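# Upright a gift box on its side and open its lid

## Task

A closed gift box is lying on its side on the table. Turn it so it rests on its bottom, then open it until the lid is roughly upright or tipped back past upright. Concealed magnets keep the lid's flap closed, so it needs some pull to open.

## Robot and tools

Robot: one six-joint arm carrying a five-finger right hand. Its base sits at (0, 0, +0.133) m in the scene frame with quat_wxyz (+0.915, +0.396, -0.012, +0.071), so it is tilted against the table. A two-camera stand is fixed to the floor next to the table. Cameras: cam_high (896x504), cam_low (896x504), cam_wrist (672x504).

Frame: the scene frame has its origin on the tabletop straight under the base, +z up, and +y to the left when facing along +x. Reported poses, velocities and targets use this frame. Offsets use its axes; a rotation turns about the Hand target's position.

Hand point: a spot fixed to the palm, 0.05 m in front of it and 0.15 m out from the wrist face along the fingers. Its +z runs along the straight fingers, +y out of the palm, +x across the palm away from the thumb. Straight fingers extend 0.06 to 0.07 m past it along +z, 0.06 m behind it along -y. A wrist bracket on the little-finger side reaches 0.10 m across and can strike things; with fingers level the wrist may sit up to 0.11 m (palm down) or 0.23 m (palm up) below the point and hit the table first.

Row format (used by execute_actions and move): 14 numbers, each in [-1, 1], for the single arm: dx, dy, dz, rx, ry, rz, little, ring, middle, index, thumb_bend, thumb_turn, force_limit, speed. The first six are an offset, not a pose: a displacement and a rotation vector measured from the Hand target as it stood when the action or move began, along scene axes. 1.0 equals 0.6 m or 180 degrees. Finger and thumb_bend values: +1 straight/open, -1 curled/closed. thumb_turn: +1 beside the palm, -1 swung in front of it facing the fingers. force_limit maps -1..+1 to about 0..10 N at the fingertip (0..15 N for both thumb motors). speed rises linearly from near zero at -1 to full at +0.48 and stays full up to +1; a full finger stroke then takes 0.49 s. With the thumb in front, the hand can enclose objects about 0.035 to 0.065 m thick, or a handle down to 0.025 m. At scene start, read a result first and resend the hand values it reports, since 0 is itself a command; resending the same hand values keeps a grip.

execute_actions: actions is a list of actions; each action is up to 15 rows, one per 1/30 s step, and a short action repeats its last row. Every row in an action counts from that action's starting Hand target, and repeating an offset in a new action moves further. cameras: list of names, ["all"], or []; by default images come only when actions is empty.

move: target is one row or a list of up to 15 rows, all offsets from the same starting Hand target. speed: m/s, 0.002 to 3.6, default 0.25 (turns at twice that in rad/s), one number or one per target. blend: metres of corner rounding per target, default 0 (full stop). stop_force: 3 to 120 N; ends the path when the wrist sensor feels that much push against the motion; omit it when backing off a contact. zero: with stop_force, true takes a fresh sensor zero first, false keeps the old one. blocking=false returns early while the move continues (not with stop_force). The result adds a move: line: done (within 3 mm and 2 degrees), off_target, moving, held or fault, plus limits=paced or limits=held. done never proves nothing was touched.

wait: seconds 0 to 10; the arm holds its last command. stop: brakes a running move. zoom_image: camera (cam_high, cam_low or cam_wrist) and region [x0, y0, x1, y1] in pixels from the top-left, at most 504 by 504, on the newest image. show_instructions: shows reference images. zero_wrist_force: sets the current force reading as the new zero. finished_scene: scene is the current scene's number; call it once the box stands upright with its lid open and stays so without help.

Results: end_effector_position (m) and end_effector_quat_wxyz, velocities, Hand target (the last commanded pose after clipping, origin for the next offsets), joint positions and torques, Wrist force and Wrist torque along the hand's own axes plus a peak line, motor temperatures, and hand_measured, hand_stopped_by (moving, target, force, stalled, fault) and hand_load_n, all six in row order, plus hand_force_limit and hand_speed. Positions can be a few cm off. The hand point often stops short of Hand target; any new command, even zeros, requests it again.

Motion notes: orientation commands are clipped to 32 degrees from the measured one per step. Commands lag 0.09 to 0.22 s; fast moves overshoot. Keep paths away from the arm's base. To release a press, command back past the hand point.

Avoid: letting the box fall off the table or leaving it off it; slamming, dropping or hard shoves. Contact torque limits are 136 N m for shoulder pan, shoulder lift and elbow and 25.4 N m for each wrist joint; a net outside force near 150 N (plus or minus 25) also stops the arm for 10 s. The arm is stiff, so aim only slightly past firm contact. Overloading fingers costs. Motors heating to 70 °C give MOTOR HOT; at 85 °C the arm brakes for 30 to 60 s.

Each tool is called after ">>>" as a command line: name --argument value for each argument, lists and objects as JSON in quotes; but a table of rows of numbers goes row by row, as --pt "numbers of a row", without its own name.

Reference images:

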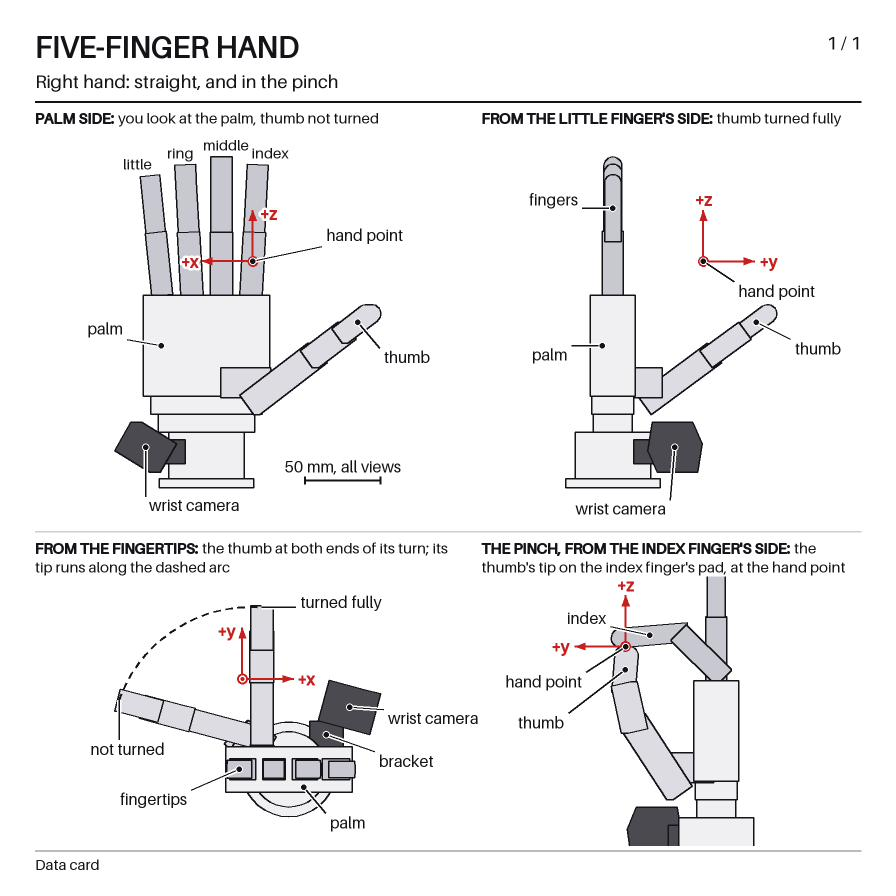

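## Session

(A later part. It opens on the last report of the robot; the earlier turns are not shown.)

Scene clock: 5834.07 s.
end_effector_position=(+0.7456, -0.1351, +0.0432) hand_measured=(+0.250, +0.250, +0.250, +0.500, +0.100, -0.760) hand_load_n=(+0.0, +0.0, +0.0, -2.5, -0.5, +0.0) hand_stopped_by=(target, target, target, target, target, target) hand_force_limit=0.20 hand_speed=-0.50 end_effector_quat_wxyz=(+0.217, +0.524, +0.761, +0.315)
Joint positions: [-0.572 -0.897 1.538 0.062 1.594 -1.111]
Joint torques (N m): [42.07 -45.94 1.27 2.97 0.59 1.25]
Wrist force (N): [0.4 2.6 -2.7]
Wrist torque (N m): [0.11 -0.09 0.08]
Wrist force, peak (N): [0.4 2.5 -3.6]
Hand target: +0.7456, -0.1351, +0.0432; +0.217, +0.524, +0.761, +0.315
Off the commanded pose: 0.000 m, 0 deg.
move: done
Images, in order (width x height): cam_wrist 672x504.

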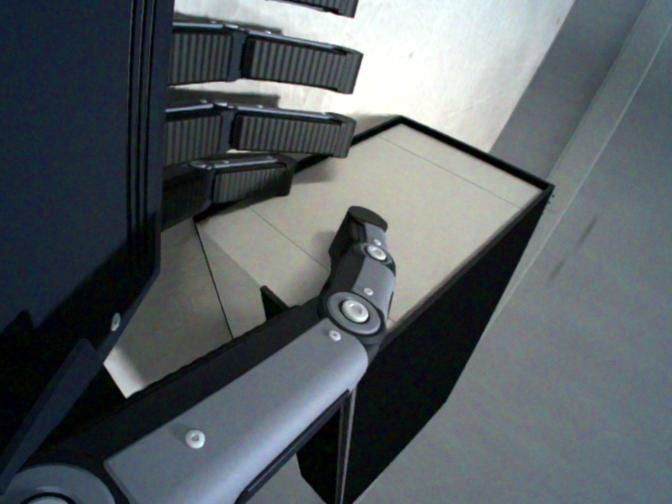

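>>> move --target '[0, 0, 0, 0, 0, 0, 0.25, 0.25, 0.25, 0.5, 0.2, -0.76, 0.2, -0.6]' --speed 0.02 --cameras '["cam_wrist", "cam_low"]'

>>> zoom_image --camera "cam_low" --region '[500, 140, 660, 270]'

>>> zoom_image --camera "cam_wrist" --region '[250, 150, 500, 400]'

Scene clock: 5838.17 s.
end_effector_position=(+0.7456, -0.1351, +0.0432) hand_measured=(+0.250, +0.250, +0.250, +0.500, +0.200, -0.760) hand_load_n=(+0.0, +0.0, +0.0, -2.5, +0.0, +0.0) hand_stopped_by=(target, target, target, target, target, target) hand_force_limit=0.20 hand_speed=-0.60 end_effector_quat_wxyz=(+0.217, +0.524, +0.761, +0.315)
Joint positions: [-0.572 -0.897 1.538 0.062 1.594 -1.111]
Joint torques (N m): [41.49 -44.72 -3.45 2.89 0.5 1.15]
Wrist force (N): [0.2 2.4 -3.1]
Wrist torque (N m): [0.13 -0.04 0.07]
Wrist force, peak (N): [0.5 3.0 -3.3]
Hand target: +0.7456, -0.1351, +0.0432; +0.217, +0.524, +0.761, +0.315
Off the commanded pose: 0.000 m, 0 deg.
move: done
Images, in order (width x height): cam_low 896x504, cam_wrist 672x504.

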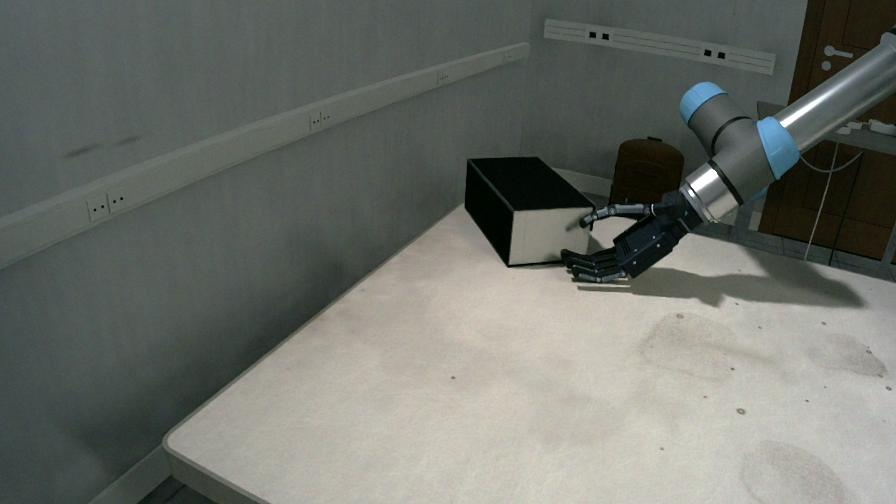

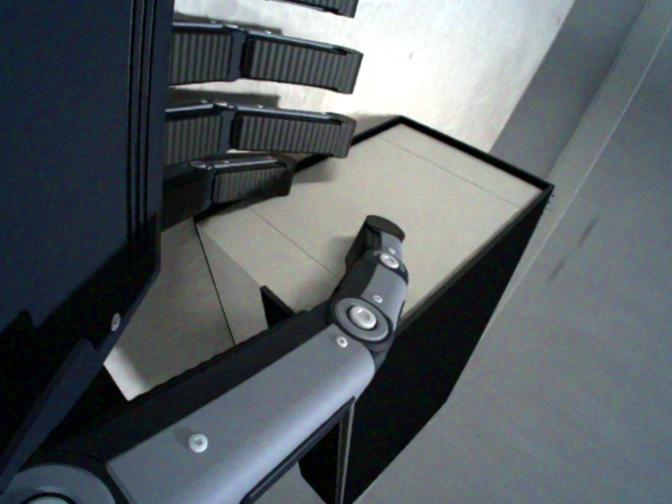

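Scaled by 3.150 from the camera's 896x504 image, which has a finer 1280x720 frame.

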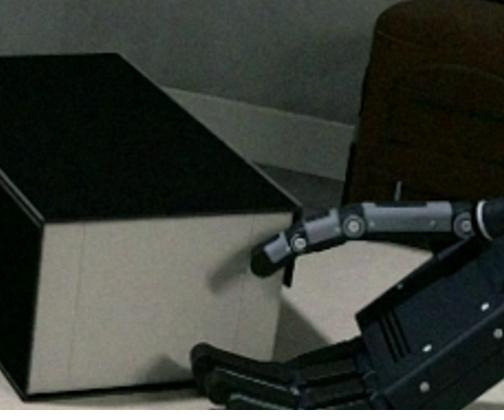

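Scaled by 2.016 from the camera's 672x504 image, which has a finer 960x720 frame.

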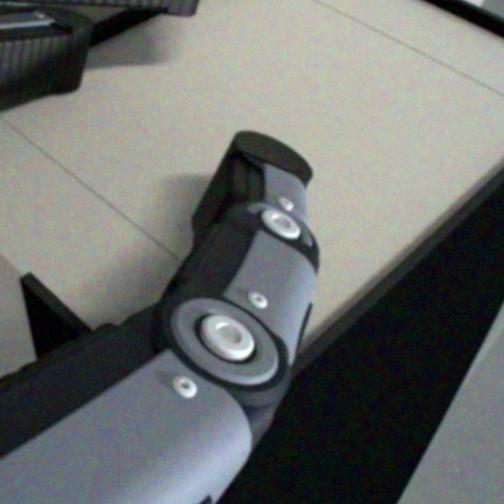

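>>> move --target '[0, 0, 0, 0, 0, 0, 0.25, 0.25, 0.25, 0.5, 0.3, -0.76, 0.2, -0.6]' --speed 0.02 --cameras '["cam_wrist", "cam_low"]'

>>> zoom_image --camera "cam_low" --region '[500, 140, 660, 270]'

>>> zoom_image --camera "cam_wrist" --region '[250, 150, 500, 400]'

Scene clock: 5843.87 s.
end_effector_position=(+0.7456, -0.1351, +0.0432) hand_measured=(+0.250, +0.250, +0.250, +0.500, +0.300, -0.760) hand_load_n=(-0.5, +0.0, +0.0, -2.5, +0.0, +0.0) hand_stopped_by=(target, target, target, target, target, target) hand_force_limit=0.20 hand_speed=-0.60 end_effector_quat_wxyz=(+0.217, +0.524, +0.761, +0.315)
Joint positions: [-0.572 -0.897 1.538 0.062 1.594 -1.111]
Joint torques (N m): [41.12 -43.28 -7.04 2.63 0.19 0.96]
Wrist force (N): [0.1 2.6 -3.0]
Wrist torque (N m): [0.14 -0.05 0.07]
Wrist force, peak (N): [0.2 2.5 -3.5]
Hand target: +0.7456, -0.1351, +0.0432; +0.217, +0.524, +0.761, +0.315
Off the commanded pose: 0.000 m, 0 deg.
move: done
Images, in order (width x height): cam_low 896x504, cam_wrist 672x504.

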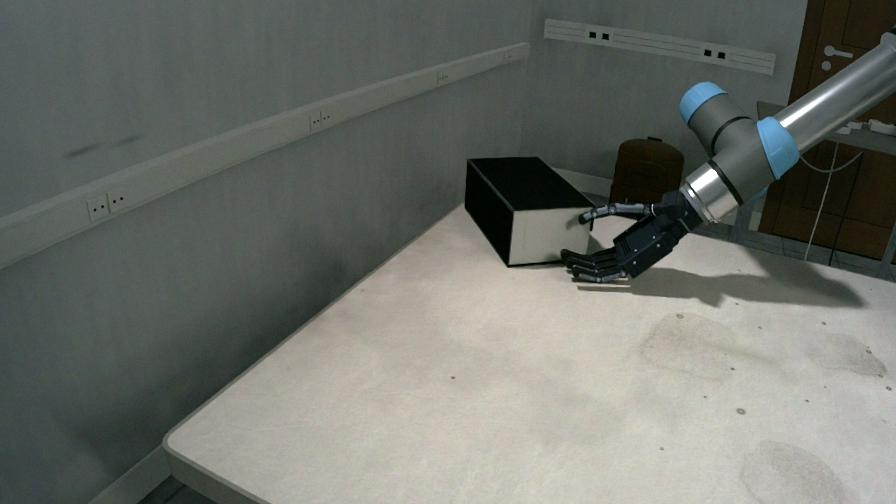

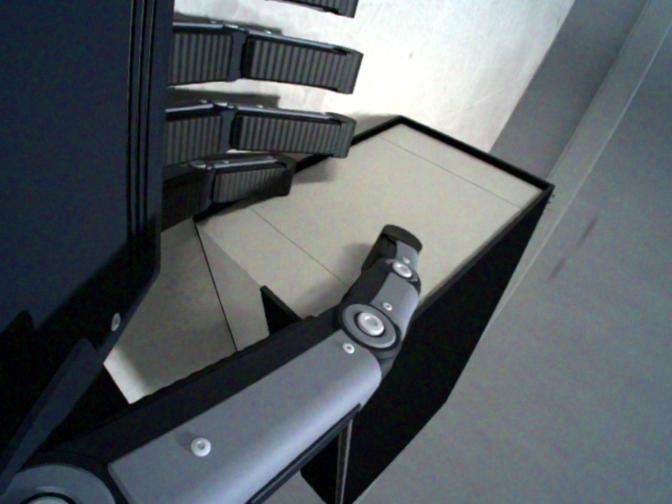

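Scaled by 3.150 from the camera's 896x504 image, which has a finer 1280x720 frame.

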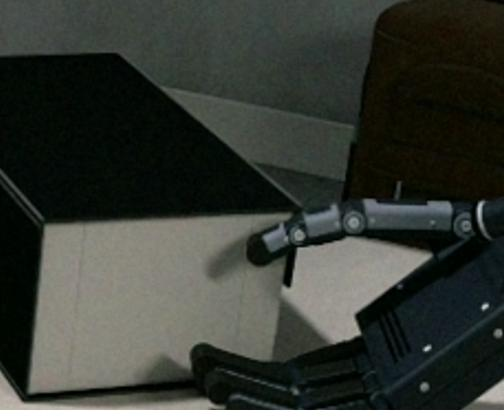

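Scaled by 2.016 from the camera's 672x504 image, which has a finer 960x720 frame.

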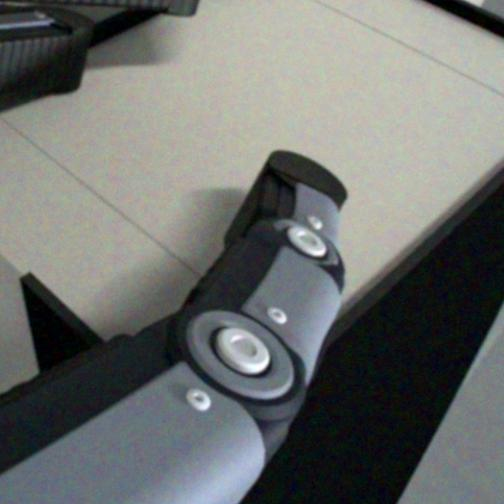

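>>> move --target '[0, 0, 0, 0, 0, 0, 0.25, 0.25, 0.25, 0.5, 0.4, -0.76, 0.2, -0.6]' --speed 0.02 --cameras '["cam_wrist", "cam_low"]'

>>> zoom_image --camera "cam_low" --region '[500, 140, 660, 270]'

>>> zoom_image --camera "cam_wrist" --region '[250, 150, 500, 400]'

Scene clock: 5851.00 s.
end_effector_position=(+0.7456, -0.1351, +0.0432) hand_measured=(+0.250, +0.250, +0.250, +0.500, +0.400, -0.760) hand_load_n=(+0.0, +0.0, +0.0, -2.5, +0.0, +0.0) hand_stopped_by=(target, target, target, target, target, target) hand_force_limit=0.20 hand_speed=-0.60 end_effector_quat_wxyz=(+0.217, +0.524, +0.761, +0.315)
Joint positions: [-0.572 -0.897 1.538 0.062 1.594 -1.111]
Joint torques (N m): [41.55 -43.45 -9.28 2.37 0.1 1.02]
Wrist force (N): [0.1 2.4 -3.1]
Wrist torque (N m): [0.12 -0.05 0.07]
Wrist force, peak (N): [0.5 2.6 -3.4]
Hand target: +0.7456, -0.1351, +0.0432; +0.217, +0.524, +0.761, +0.315
Off the commanded pose: 0.000 m, 0 deg.
move: done
Images, in order (width x height): cam_low 896x504, cam_wrist 672x504.

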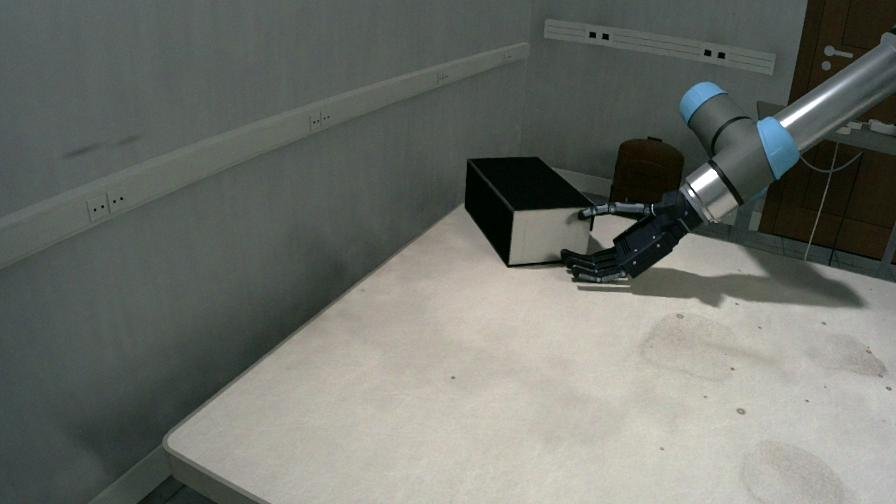

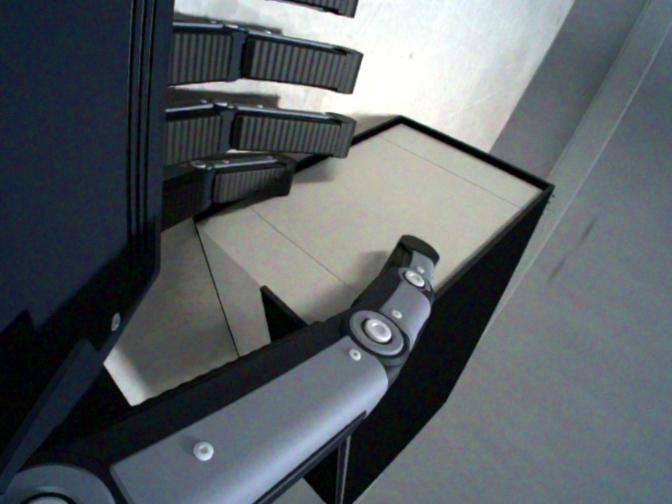

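Scaled by 3.150 from the camera's 896x504 image, which has a finer 1280x720 frame.

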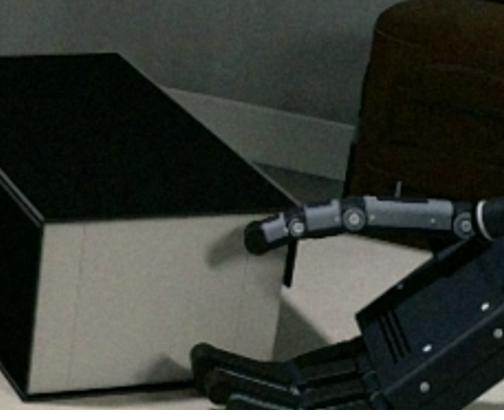

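Scaled by 2.016 from the camera's 672x504 image, which has a finer 960x720 frame.

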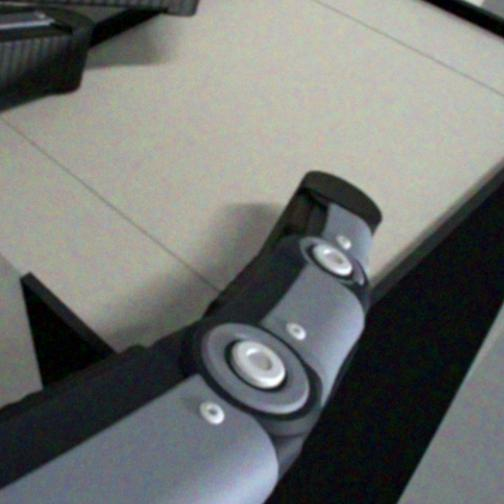

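>>> move --target '[0, 0, 0, 0, 0, 0, 0.25, 0.25, 0.25, 0.5, 0.5, -0.76, 0.2, -0.6]' --speed 0.02 --cameras '["cam_wrist", "cam_low"]'

>>> zoom_image --camera "cam_low" --region '[500, 140, 660, 270]'

>>> zoom_image --camera "cam_wrist" --region '[250, 150, 500, 400]'

Scene clock: 5855.17 s.
end_effector_position=(+0.7456, -0.1351, +0.0432) hand_measured=(+0.250, +0.250, +0.250, +0.500, +0.500, -0.760) hand_load_n=(+0.0, +0.0, +0.0, -2.5, +0.0, +0.0) hand_stopped_by=(target, target, target, target, target, target) hand_force_limit=0.20 hand_speed=-0.60 end_effector_quat_wxyz=(+0.217, +0.524, +0.761, +0.315)
Joint positions: [-0.572 -0.897 1.538 0.062 1.594 -1.111]
Joint torques (N m): [40.12 -43.29 -8.87 2.11 -0.18 0.99]
Wrist force (N): [0.1 2.7 -2.9]
Wrist torque (N m): [0.15 -0.05 0.07]
Wrist force, peak (N): [0.4 2.7 -3.2]
Hand target: +0.7456, -0.1351, +0.0432; +0.217, +0.524, +0.761, +0.315
Off the commanded pose: 0.000 m, 0 deg.
move: done
Images, in order (width x height): cam_low 896x504, cam_wrist 672x504.

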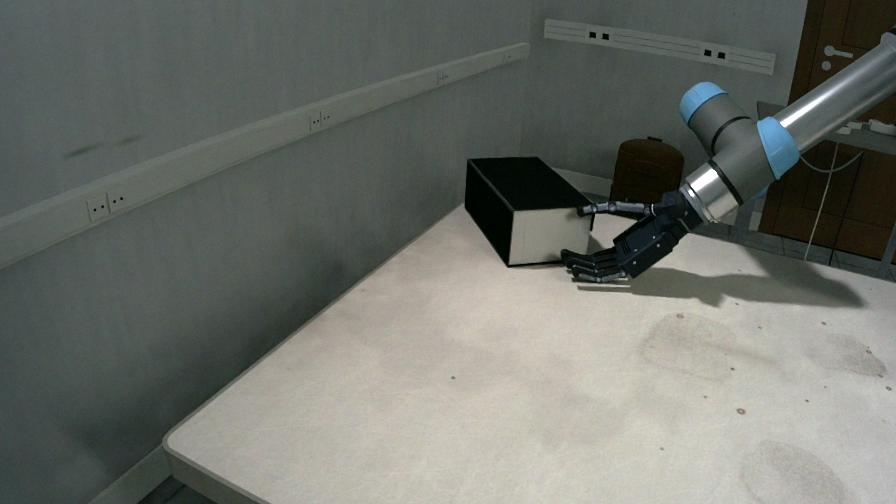

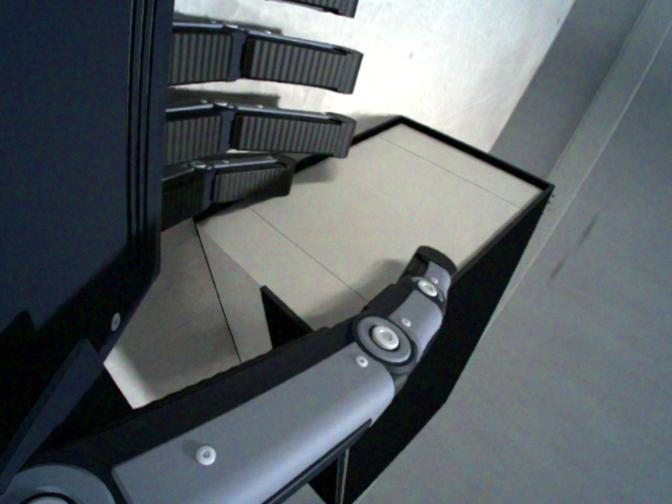

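Scaled by 3.150 from the camera's 896x504 image, which has a finer 1280x720 frame.

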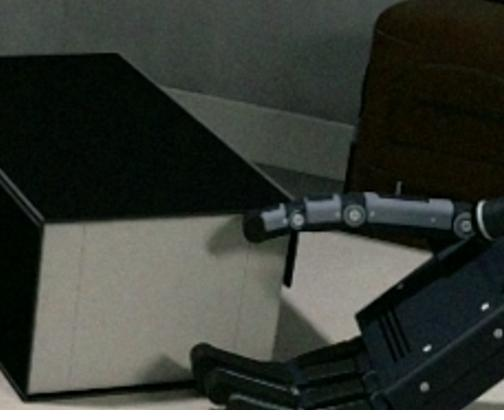

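Scaled by 2.016 from the camera's 672x504 image, which has a finer 960x720 frame.

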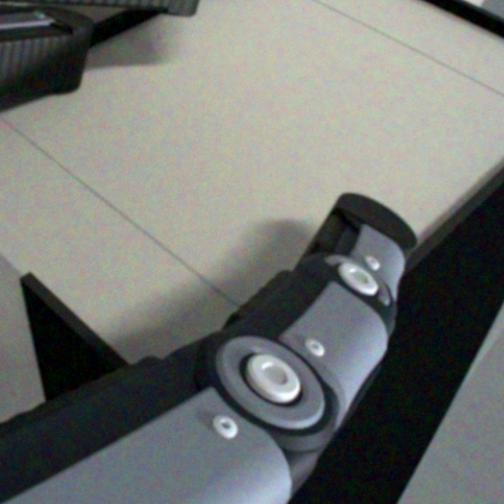

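>>> move --target '[0, 0, 0, 0, 0, 0, 0.25, 0.25, 0.25, 0.5, 0.4, -0.65, 0.2, -0.6]' --speed 0.02 --cameras '["cam_wrist", "cam_low"]'

>>> zoom_image --camera "cam_low" --region '[500, 140, 660, 270]'

>>> zoom_image --camera "cam_wrist" --region '[250, 150, 500, 400]'

Scene clock: 5861.90 s.
end_effector_position=(+0.7456, -0.1351, +0.0432) hand_measured=(+0.250, +0.250, +0.250, +0.500, +0.400, -0.650) hand_load_n=(+0.5, +0.0, +0.5, -2.5, +0.0, +0.0) hand_stopped_by=(target, target, target, target, target, target) hand_force_limit=0.20 hand_speed=-0.60 end_effector_quat_wxyz=(+0.217, +0.524, +0.761, +0.315)
Joint positions: [-0.572 -0.897 1.538 0.062 1.594 -1.111]
Joint torques (N m): [39.67 -41.36 -9.51 1.8 -0.47 1.07]
Wrist force (N): [0.0 2.6 -2.7]
Wrist torque (N m): [0.12 -0.05 0.07]
Wrist force, peak (N): [0.2 2.7 -3.2]
Hand target: +0.7456, -0.1351, +0.0432; +0.217, +0.524, +0.761, +0.315
Off the commanded pose: 0.000 m, 0 deg.
move: done
Images, in order (width x height): cam_low 896x504, cam_wrist 672x504.

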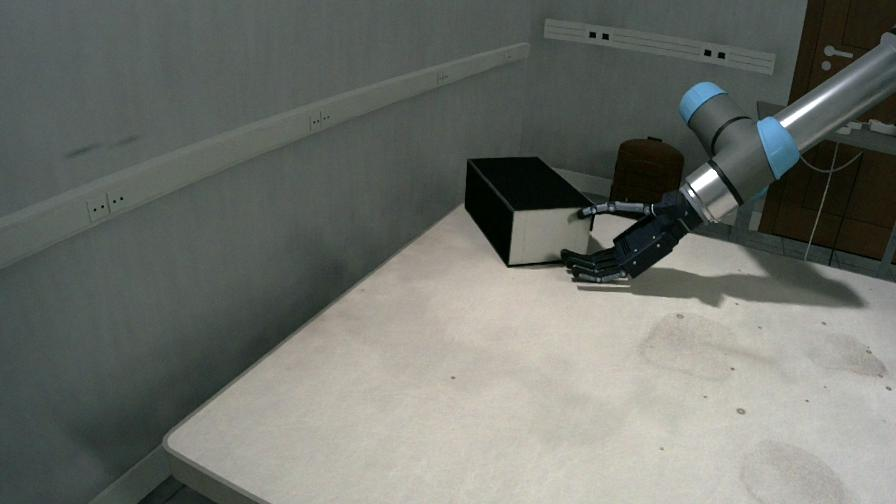

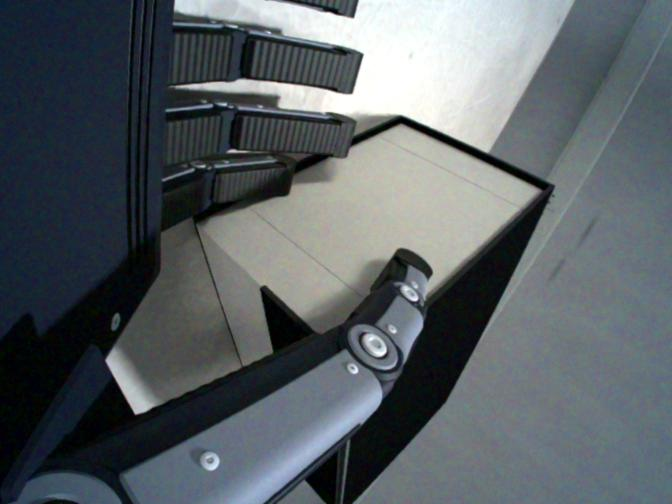

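Scaled by 3.150 from the camera's 896x504 image, which has a finer 1280x720 frame.

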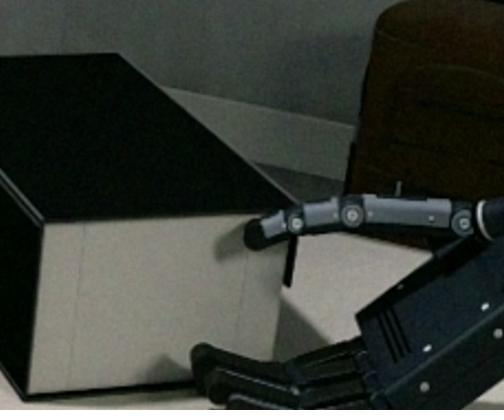

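Scaled by 2.016 from the camera's 672x504 image, which has a finer 960x720 frame.

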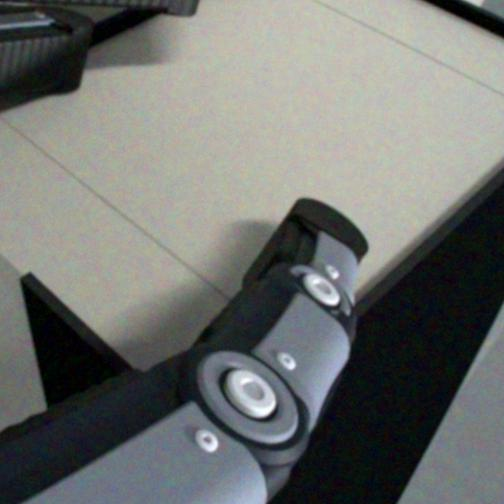

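>>> move --target '[0, 0, 0, 0, 0, 0, 0.25, 0.25, 0.25, 0.5, 0.5, -0.65, 0.2, -0.7]' --speed 0.02 --cameras '["cam_wrist", "cam_low"]'

>>> zoom_image --camera "cam_low" --region '[500, 140, 660, 270]'

>>> zoom_image --camera "cam_wrist" --region '[250, 150, 500, 400]'

Scene clock: 5867.63 s.
end_effector_position=(+0.7456, -0.1351, +0.0432) hand_measured=(+0.250, +0.250, +0.250, +0.500, +0.498, -0.650) hand_load_n=(+0.0, +0.0, +0.0, -2.5, -2.5, -1.5) hand_stopped_by=(target, target, target, target, target, target) hand_force_limit=0.20 hand_speed=-0.70 end_effector_quat_wxyz=(+0.217, +0.524, +0.761, +0.315)
Joint positions: [-0.572 -0.897 1.538 0.062 1.594 -1.111]
Joint torques (N m): [39.71 -41.52 -8.62 1.66 -0.51 1.05]
Wrist force (N): [0.2 1.4 -1.5]
Wrist torque (N m): [0.06 -0.12 -0.01]
Wrist force, peak (N): [0.4 2.7 -3.4]
Hand target: +0.7456, -0.1351, +0.0432; +0.217, +0.524, +0.761, +0.315
Off the commanded pose: 0.000 m, 0 deg.
move: done
Images, in order (width x height): cam_low 896x504, cam_wrist 672x504.

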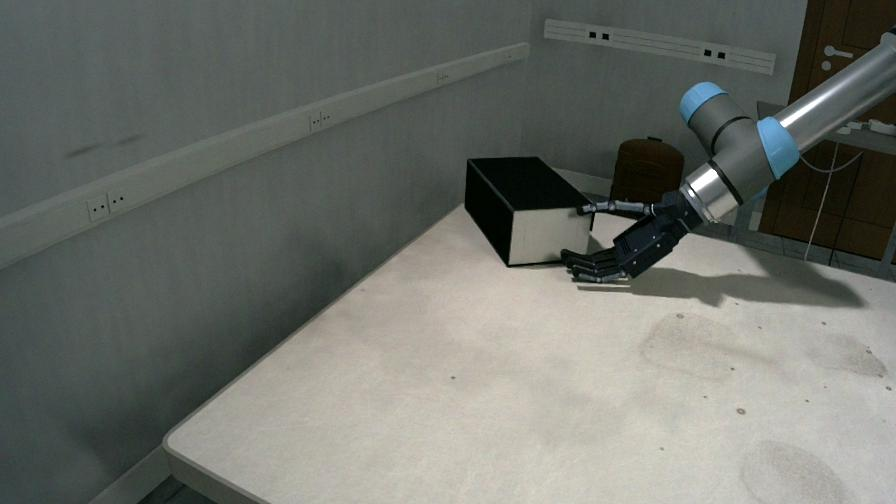

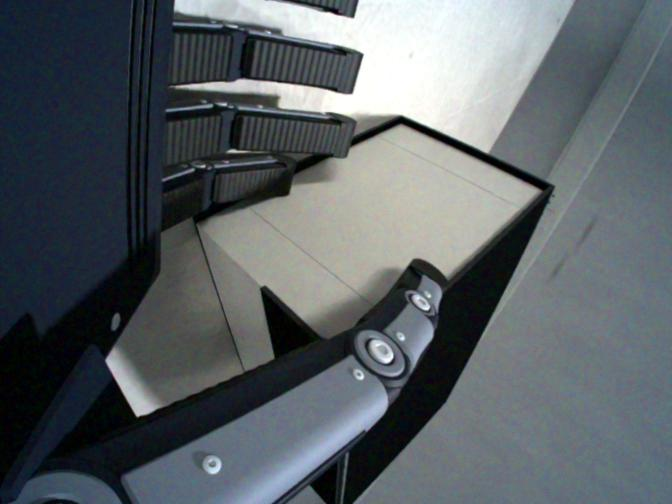

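Scaled by 3.150 from the camera's 896x504 image, which has a finer 1280x720 frame.

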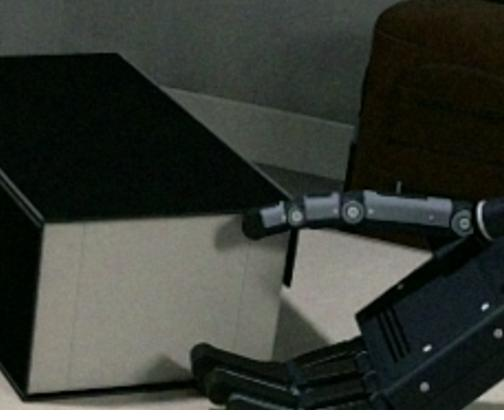

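Scaled by 2.016 from the camera's 672x504 image, which has a finer 960x720 frame.

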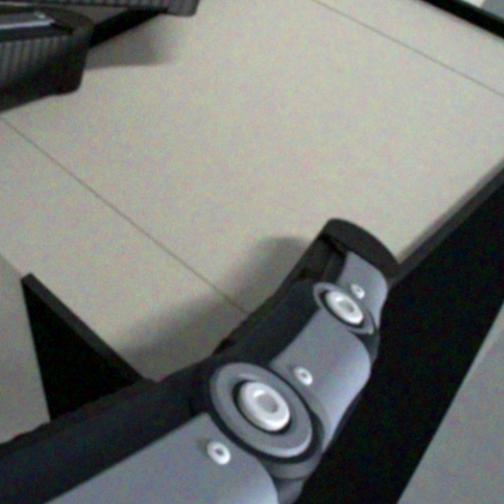

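>>> move --target '[0, 0, 0, 0, 0, 0, 0.25, 0.25, 0.25, 0.5, 0.56, -0.65, 0.2, -0.7]' --speed 0.02 --cameras '["cam_wrist", "cam_low"]'

>>> zoom_image --camera "cam_low" --region '[500, 140, 660, 270]'

>>> zoom_image --camera "cam_wrist" --region '[250, 150, 500, 400]'

Scene clock: 5872.60 s.
end_effector_position=(+0.7456, -0.1351, +0.0432) hand_measured=(+0.250, +0.250, +0.250, +0.500, +0.558, -0.650) hand_load_n=(+0.0, +0.0, +0.0, -2.0, -2.0, -1.5) hand_stopped_by=(target, target, target, target, target, target) hand_force_limit=0.20 hand_speed=-0.70 end_effector_quat_wxyz=(+0.217, +0.524, +0.761, +0.315)
Joint positions: [-0.572 -0.897 1.538 0.062 1.594 -1.111]
Joint torques (N m): [38.83 -40.9 -8.9 1.41 -0.82 0.99]
Wrist force (N): [0.3 1.7 -1.3]
Wrist torque (N m): [0.06 -0.20 0.00]
Wrist force, peak (N): [0.6 2.0 -1.5]
Hand target: +0.7456, -0.1351, +0.0432; +0.217, +0.524, +0.761, +0.315
Off the commanded pose: 0.000 m, 0 deg.
move: done
Images, in order (width x height): cam_low 896x504, cam_wrist 672x504.

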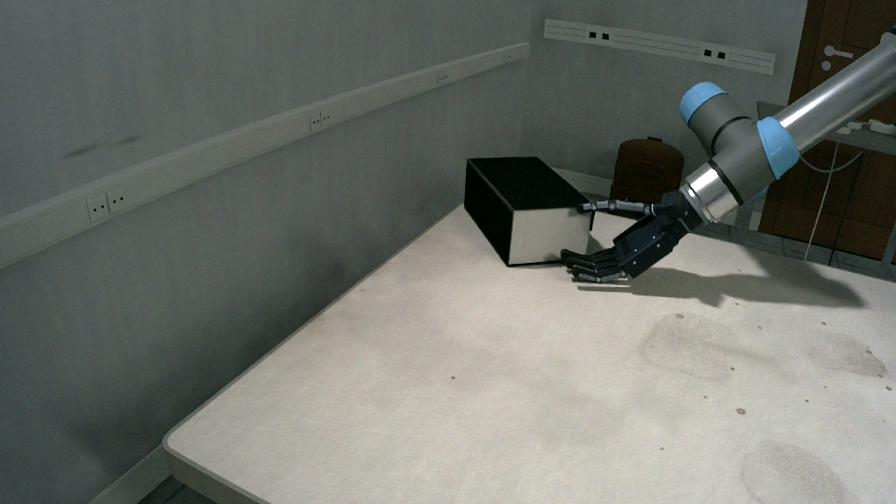

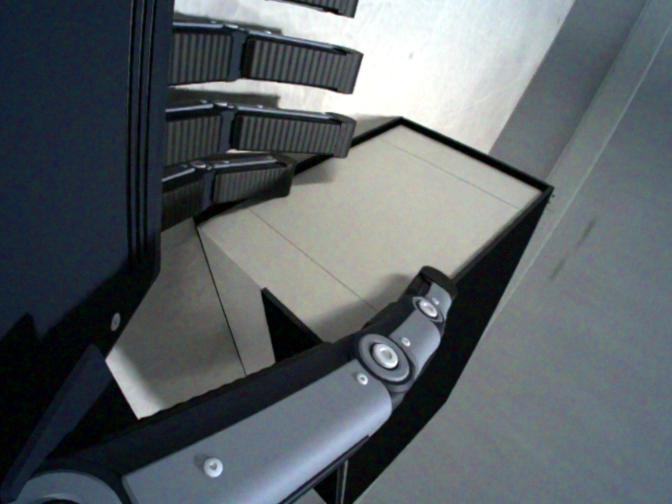

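Scaled by 3.150 from the camera's 896x504 image, which has a finer 1280x720 frame.

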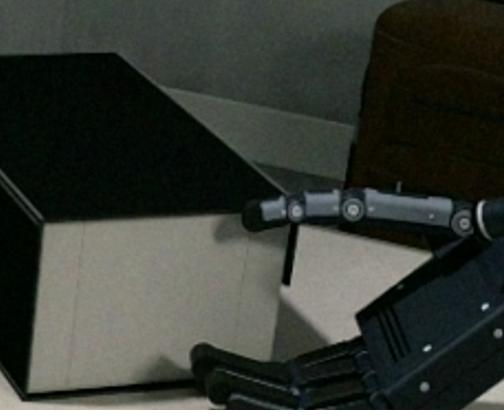

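Scaled by 2.016 from the camera's 672x504 image, which has a finer 960x720 frame.

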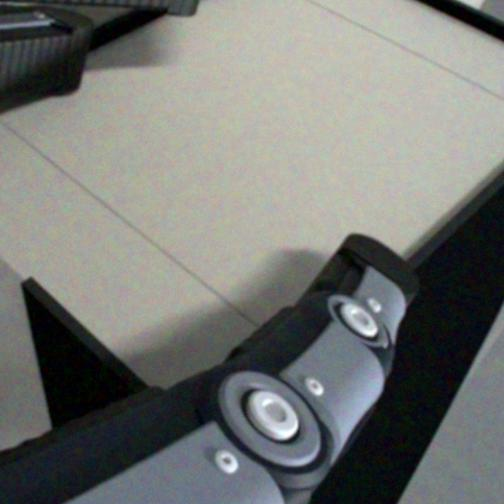

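>>> zoom_image --camera "cam_low" --region '[555, 180, 625, 240]'

>>> zoom_image --camera "cam_wrist" --region '[350, 220, 500, 350]'

Scaled by 7.200 from the camera's 896x504 image, which has a finer 1280x720 frame.

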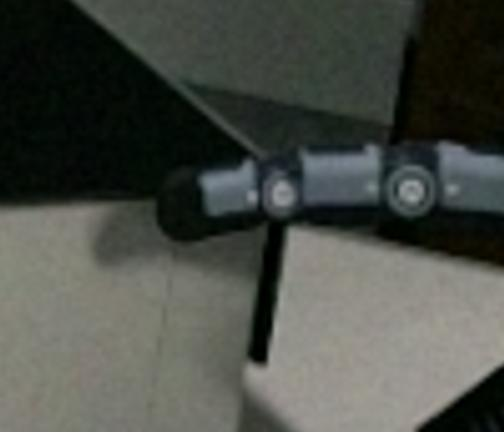

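Scaled by 3.360 from the camera's 672x504 image, which has a finer 960x720 frame.

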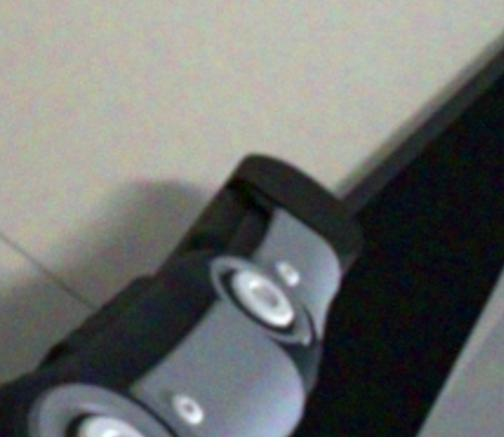

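>>> move --pt "0 0 0 0 0 0 0.25 0.25 0.25 0.5 0.25 -0.7 0.2 0.0" --pt "0 0 0.008 0 0 0 0.25 0.25 0.25 0.5 0.25 -0.7 0.2 0.0" --pt "-0.0087 0.0101 0.008 0 0 0.0667 0.25 0.25 0.25 0.5 0.25 -0.7 0.2 0.0" --speed 0.03 --cameras '["all"]'

>>> zoom_image --camera "cam_high" --region '[400, 310, 570, 480]'

>>> zoom_image --camera "cam_wrist" --region '[150, 100, 480, 400]'

>>> zoom_image --camera "cam_low" --region '[500, 140, 660, 270]'

Scene clock: 5928.80 s.
end_effector_position=(+0.7404, -0.1290, +0.0480) hand_measured=(+0.250, +0.250, +0.250, +0.500, +0.250, -0.700) hand_load_n=(+0.0, +0.0, +0.0, +0.0, +0.0, +0.0) hand_stopped_by=(target, target, target, target, target, target) hand_force_limit=0.20 hand_speed=0.00 end_effector_quat_wxyz=(+0.182, +0.441, +0.812, +0.336)
Joint positions: [-0.603 -0.88 1.441 0.28 1.517 -1.284]
Joint torques (N m): [36.42 -38.87 1.83 -0.94 -1.23 1.61]
Wrist force (N): [-0.5 1.4 -0.2]
Wrist torque (N m): [0.15 -0.07 0.10]
Wrist force, peak (N): [-1.1 3.0 -2.0]
Hand target: +0.7404, -0.1290, +0.0480; +0.182, +0.441, +0.812, +0.336
Off the commanded pose: 0.000 m, 0 deg.
move: done

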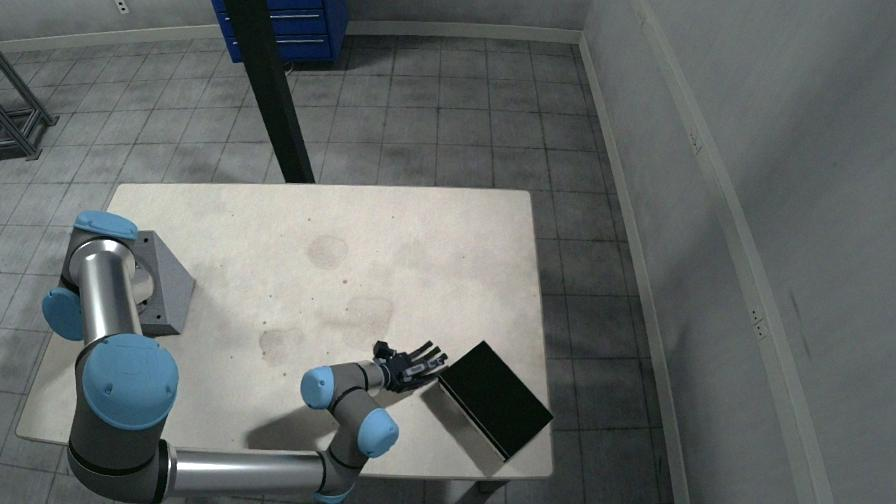

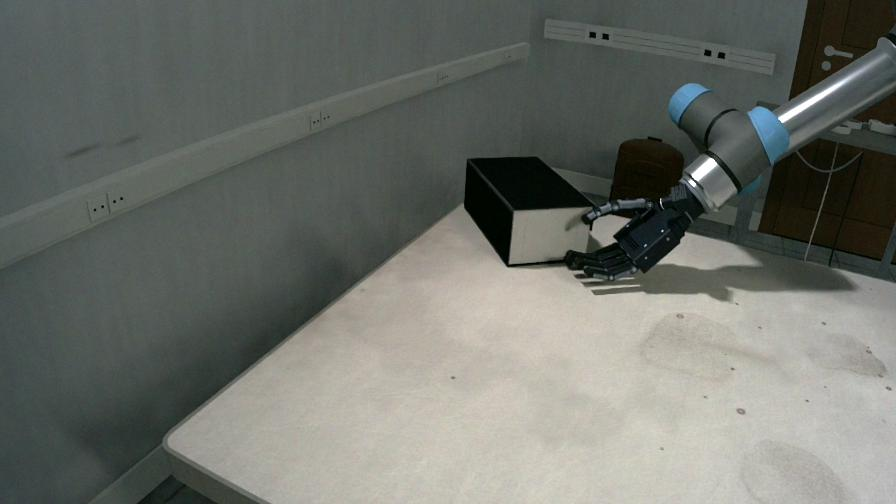

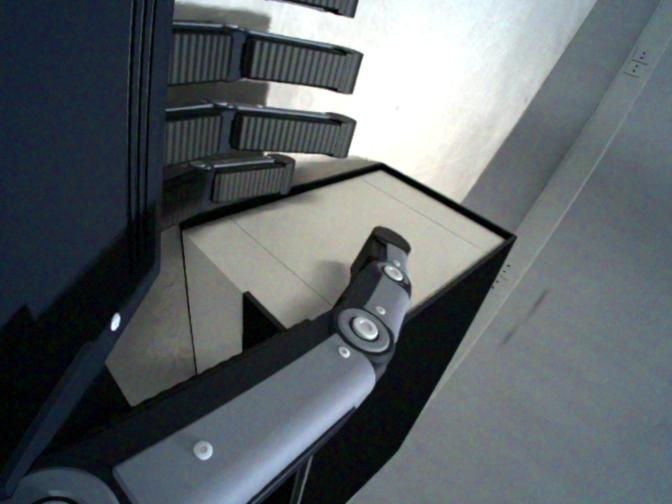

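Scaled by 2.965 from the camera's 896x504 image, which has a finer 1280x720 frame.

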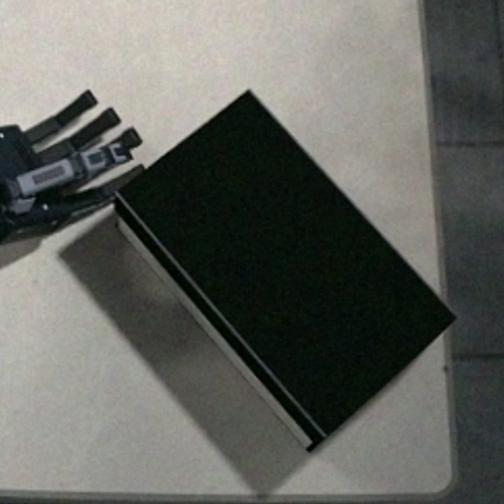

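Scaled by 1.527 from the camera's 672x504 image, which has a finer 960x720 frame.

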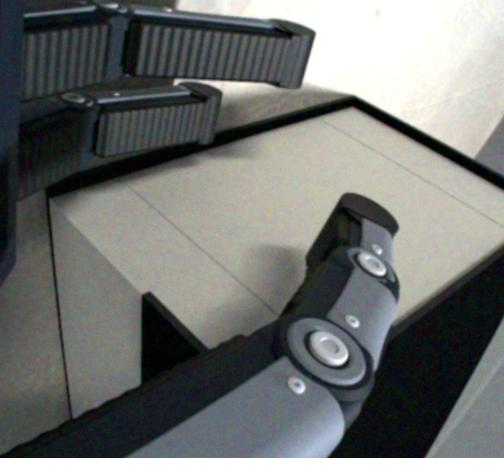

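Scaled by 3.150 from the camera's 896x504 image, which has a finer 1280x720 frame.

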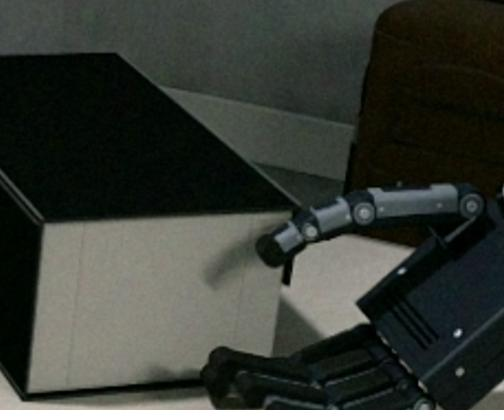

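>>> move --target '[0.0055, -0.0063, 0, 0, 0, 0, 0.25, 0.25, 0.25, 0.5, 0.25, -0.7, 0.2, 0.0]' --speed 0.02 --cameras '["cam_wrist"]'

>>> zoom_image --camera "cam_wrist" --region '[150, 100, 480, 400]'

>>> move --target '[0.0033, -0.0038, 0, 0, 0, 0, 0.25, 0.25, 0.25, 0.5, 0.25, -0.7, 0.2, 0.0]' --speed 0.02 --cameras '["cam_wrist"]'

>>> zoom_image --camera "cam_wrist" --region '[150, 100, 480, 400]'

Scene clock: 5941.20 s.
end_effector_position=(+0.7438, -0.1328, +0.0480) hand_measured=(+0.250, +0.250, +0.250, +0.500, +0.250, -0.700) hand_load_n=(+0.5, +0.0, +0.0, +0.0, +0.0, +0.0) hand_stopped_by=(target, target, target, target, target, target) hand_force_limit=0.20 hand_speed=0.00 end_effector_quat_wxyz=(+0.182, +0.441, +0.812, +0.336)
Joint positions: [-0.605 -0.876 1.425 0.292 1.517 -1.285]
Joint torques (N m): [33.19 -37.38 -1.2 1.06 -2.91 -1.01]
Wrist force (N): [-0.7 1.1 -0.5]
Wrist torque (N m): [0.12 -0.04 0.08]
Wrist force, peak (N): [-0.5 1.6 -0.8]
Hand target: +0.7437, -0.1328, +0.0480; +0.182, +0.441, +0.812, +0.336
Off the commanded pose: 0.000 m, 0 deg.
move: done
Images, in order (width x height): cam_wrist 672x504.

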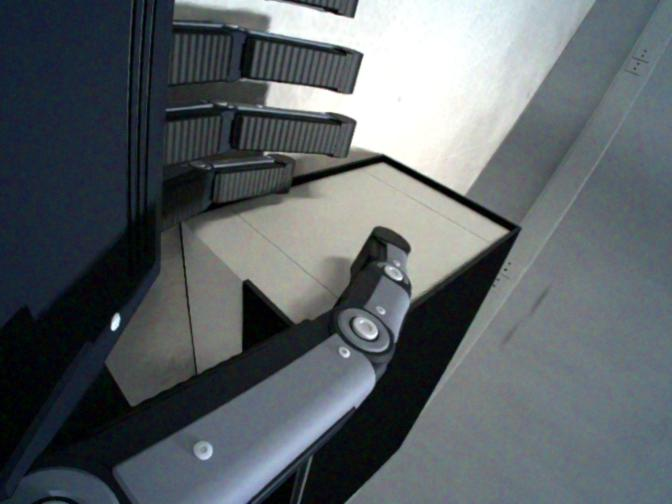

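Scaled by 1.527 from the camera's 672x504 image, which has a finer 960x720 frame.

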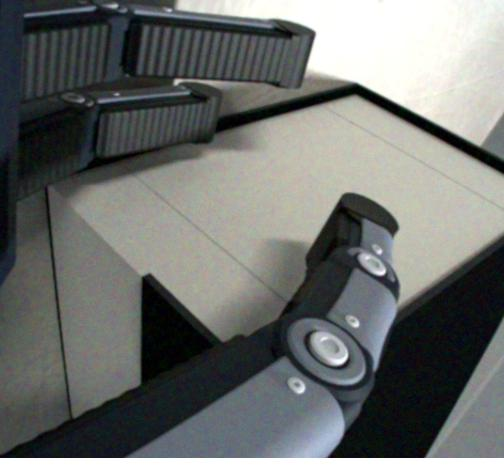

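Scene clock: 5941.90 s.
end_effector_position=(+0.7457, -0.1351, +0.0480) hand_measured=(+0.250, +0.250, +0.250, +0.500, +0.250, -0.700) hand_load_n=(+0.0, +0.5, +0.0, +0.0, +0.0, +0.0) hand_stopped_by=(target, target, target, target, target, target) hand_force_limit=0.20 hand_speed=0.00 end_effector_quat_wxyz=(+0.182, +0.441, +0.812, +0.336)
Joint positions: [-0.606 -0.873 1.415 0.299 1.516 -1.286]
Joint torques (N m): [31.7 -34.67 -1.31 2.47 -3.08 -1.21]
Wrist force (N): [-0.2 1.0 -0.5]
Wrist torque (N m): [0.09 -0.12 0.10]
Wrist force, peak (N): [-0.7 1.5 -0.5]
Hand target: +0.7457, -0.1351, +0.0480; +0.182, +0.441, +0.812, +0.336
Off the commanded pose: 0.000 m, 0 deg.
move: done
Images, in order (width x height): cam_wrist 672x504.

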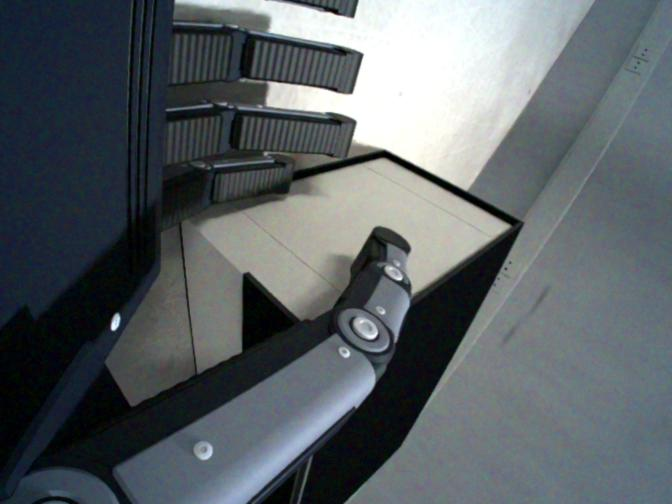

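Scaled by 1.527 from the camera's 672x504 image, which has a finer 960x720 frame.

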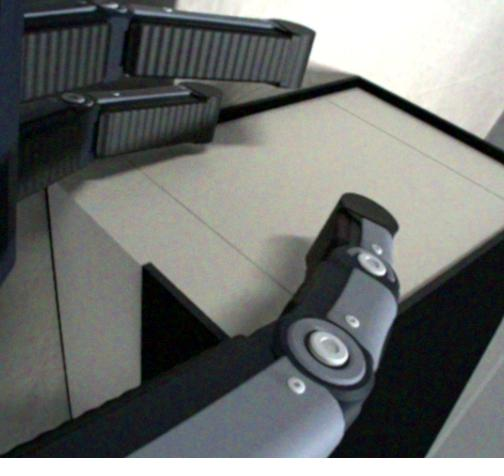

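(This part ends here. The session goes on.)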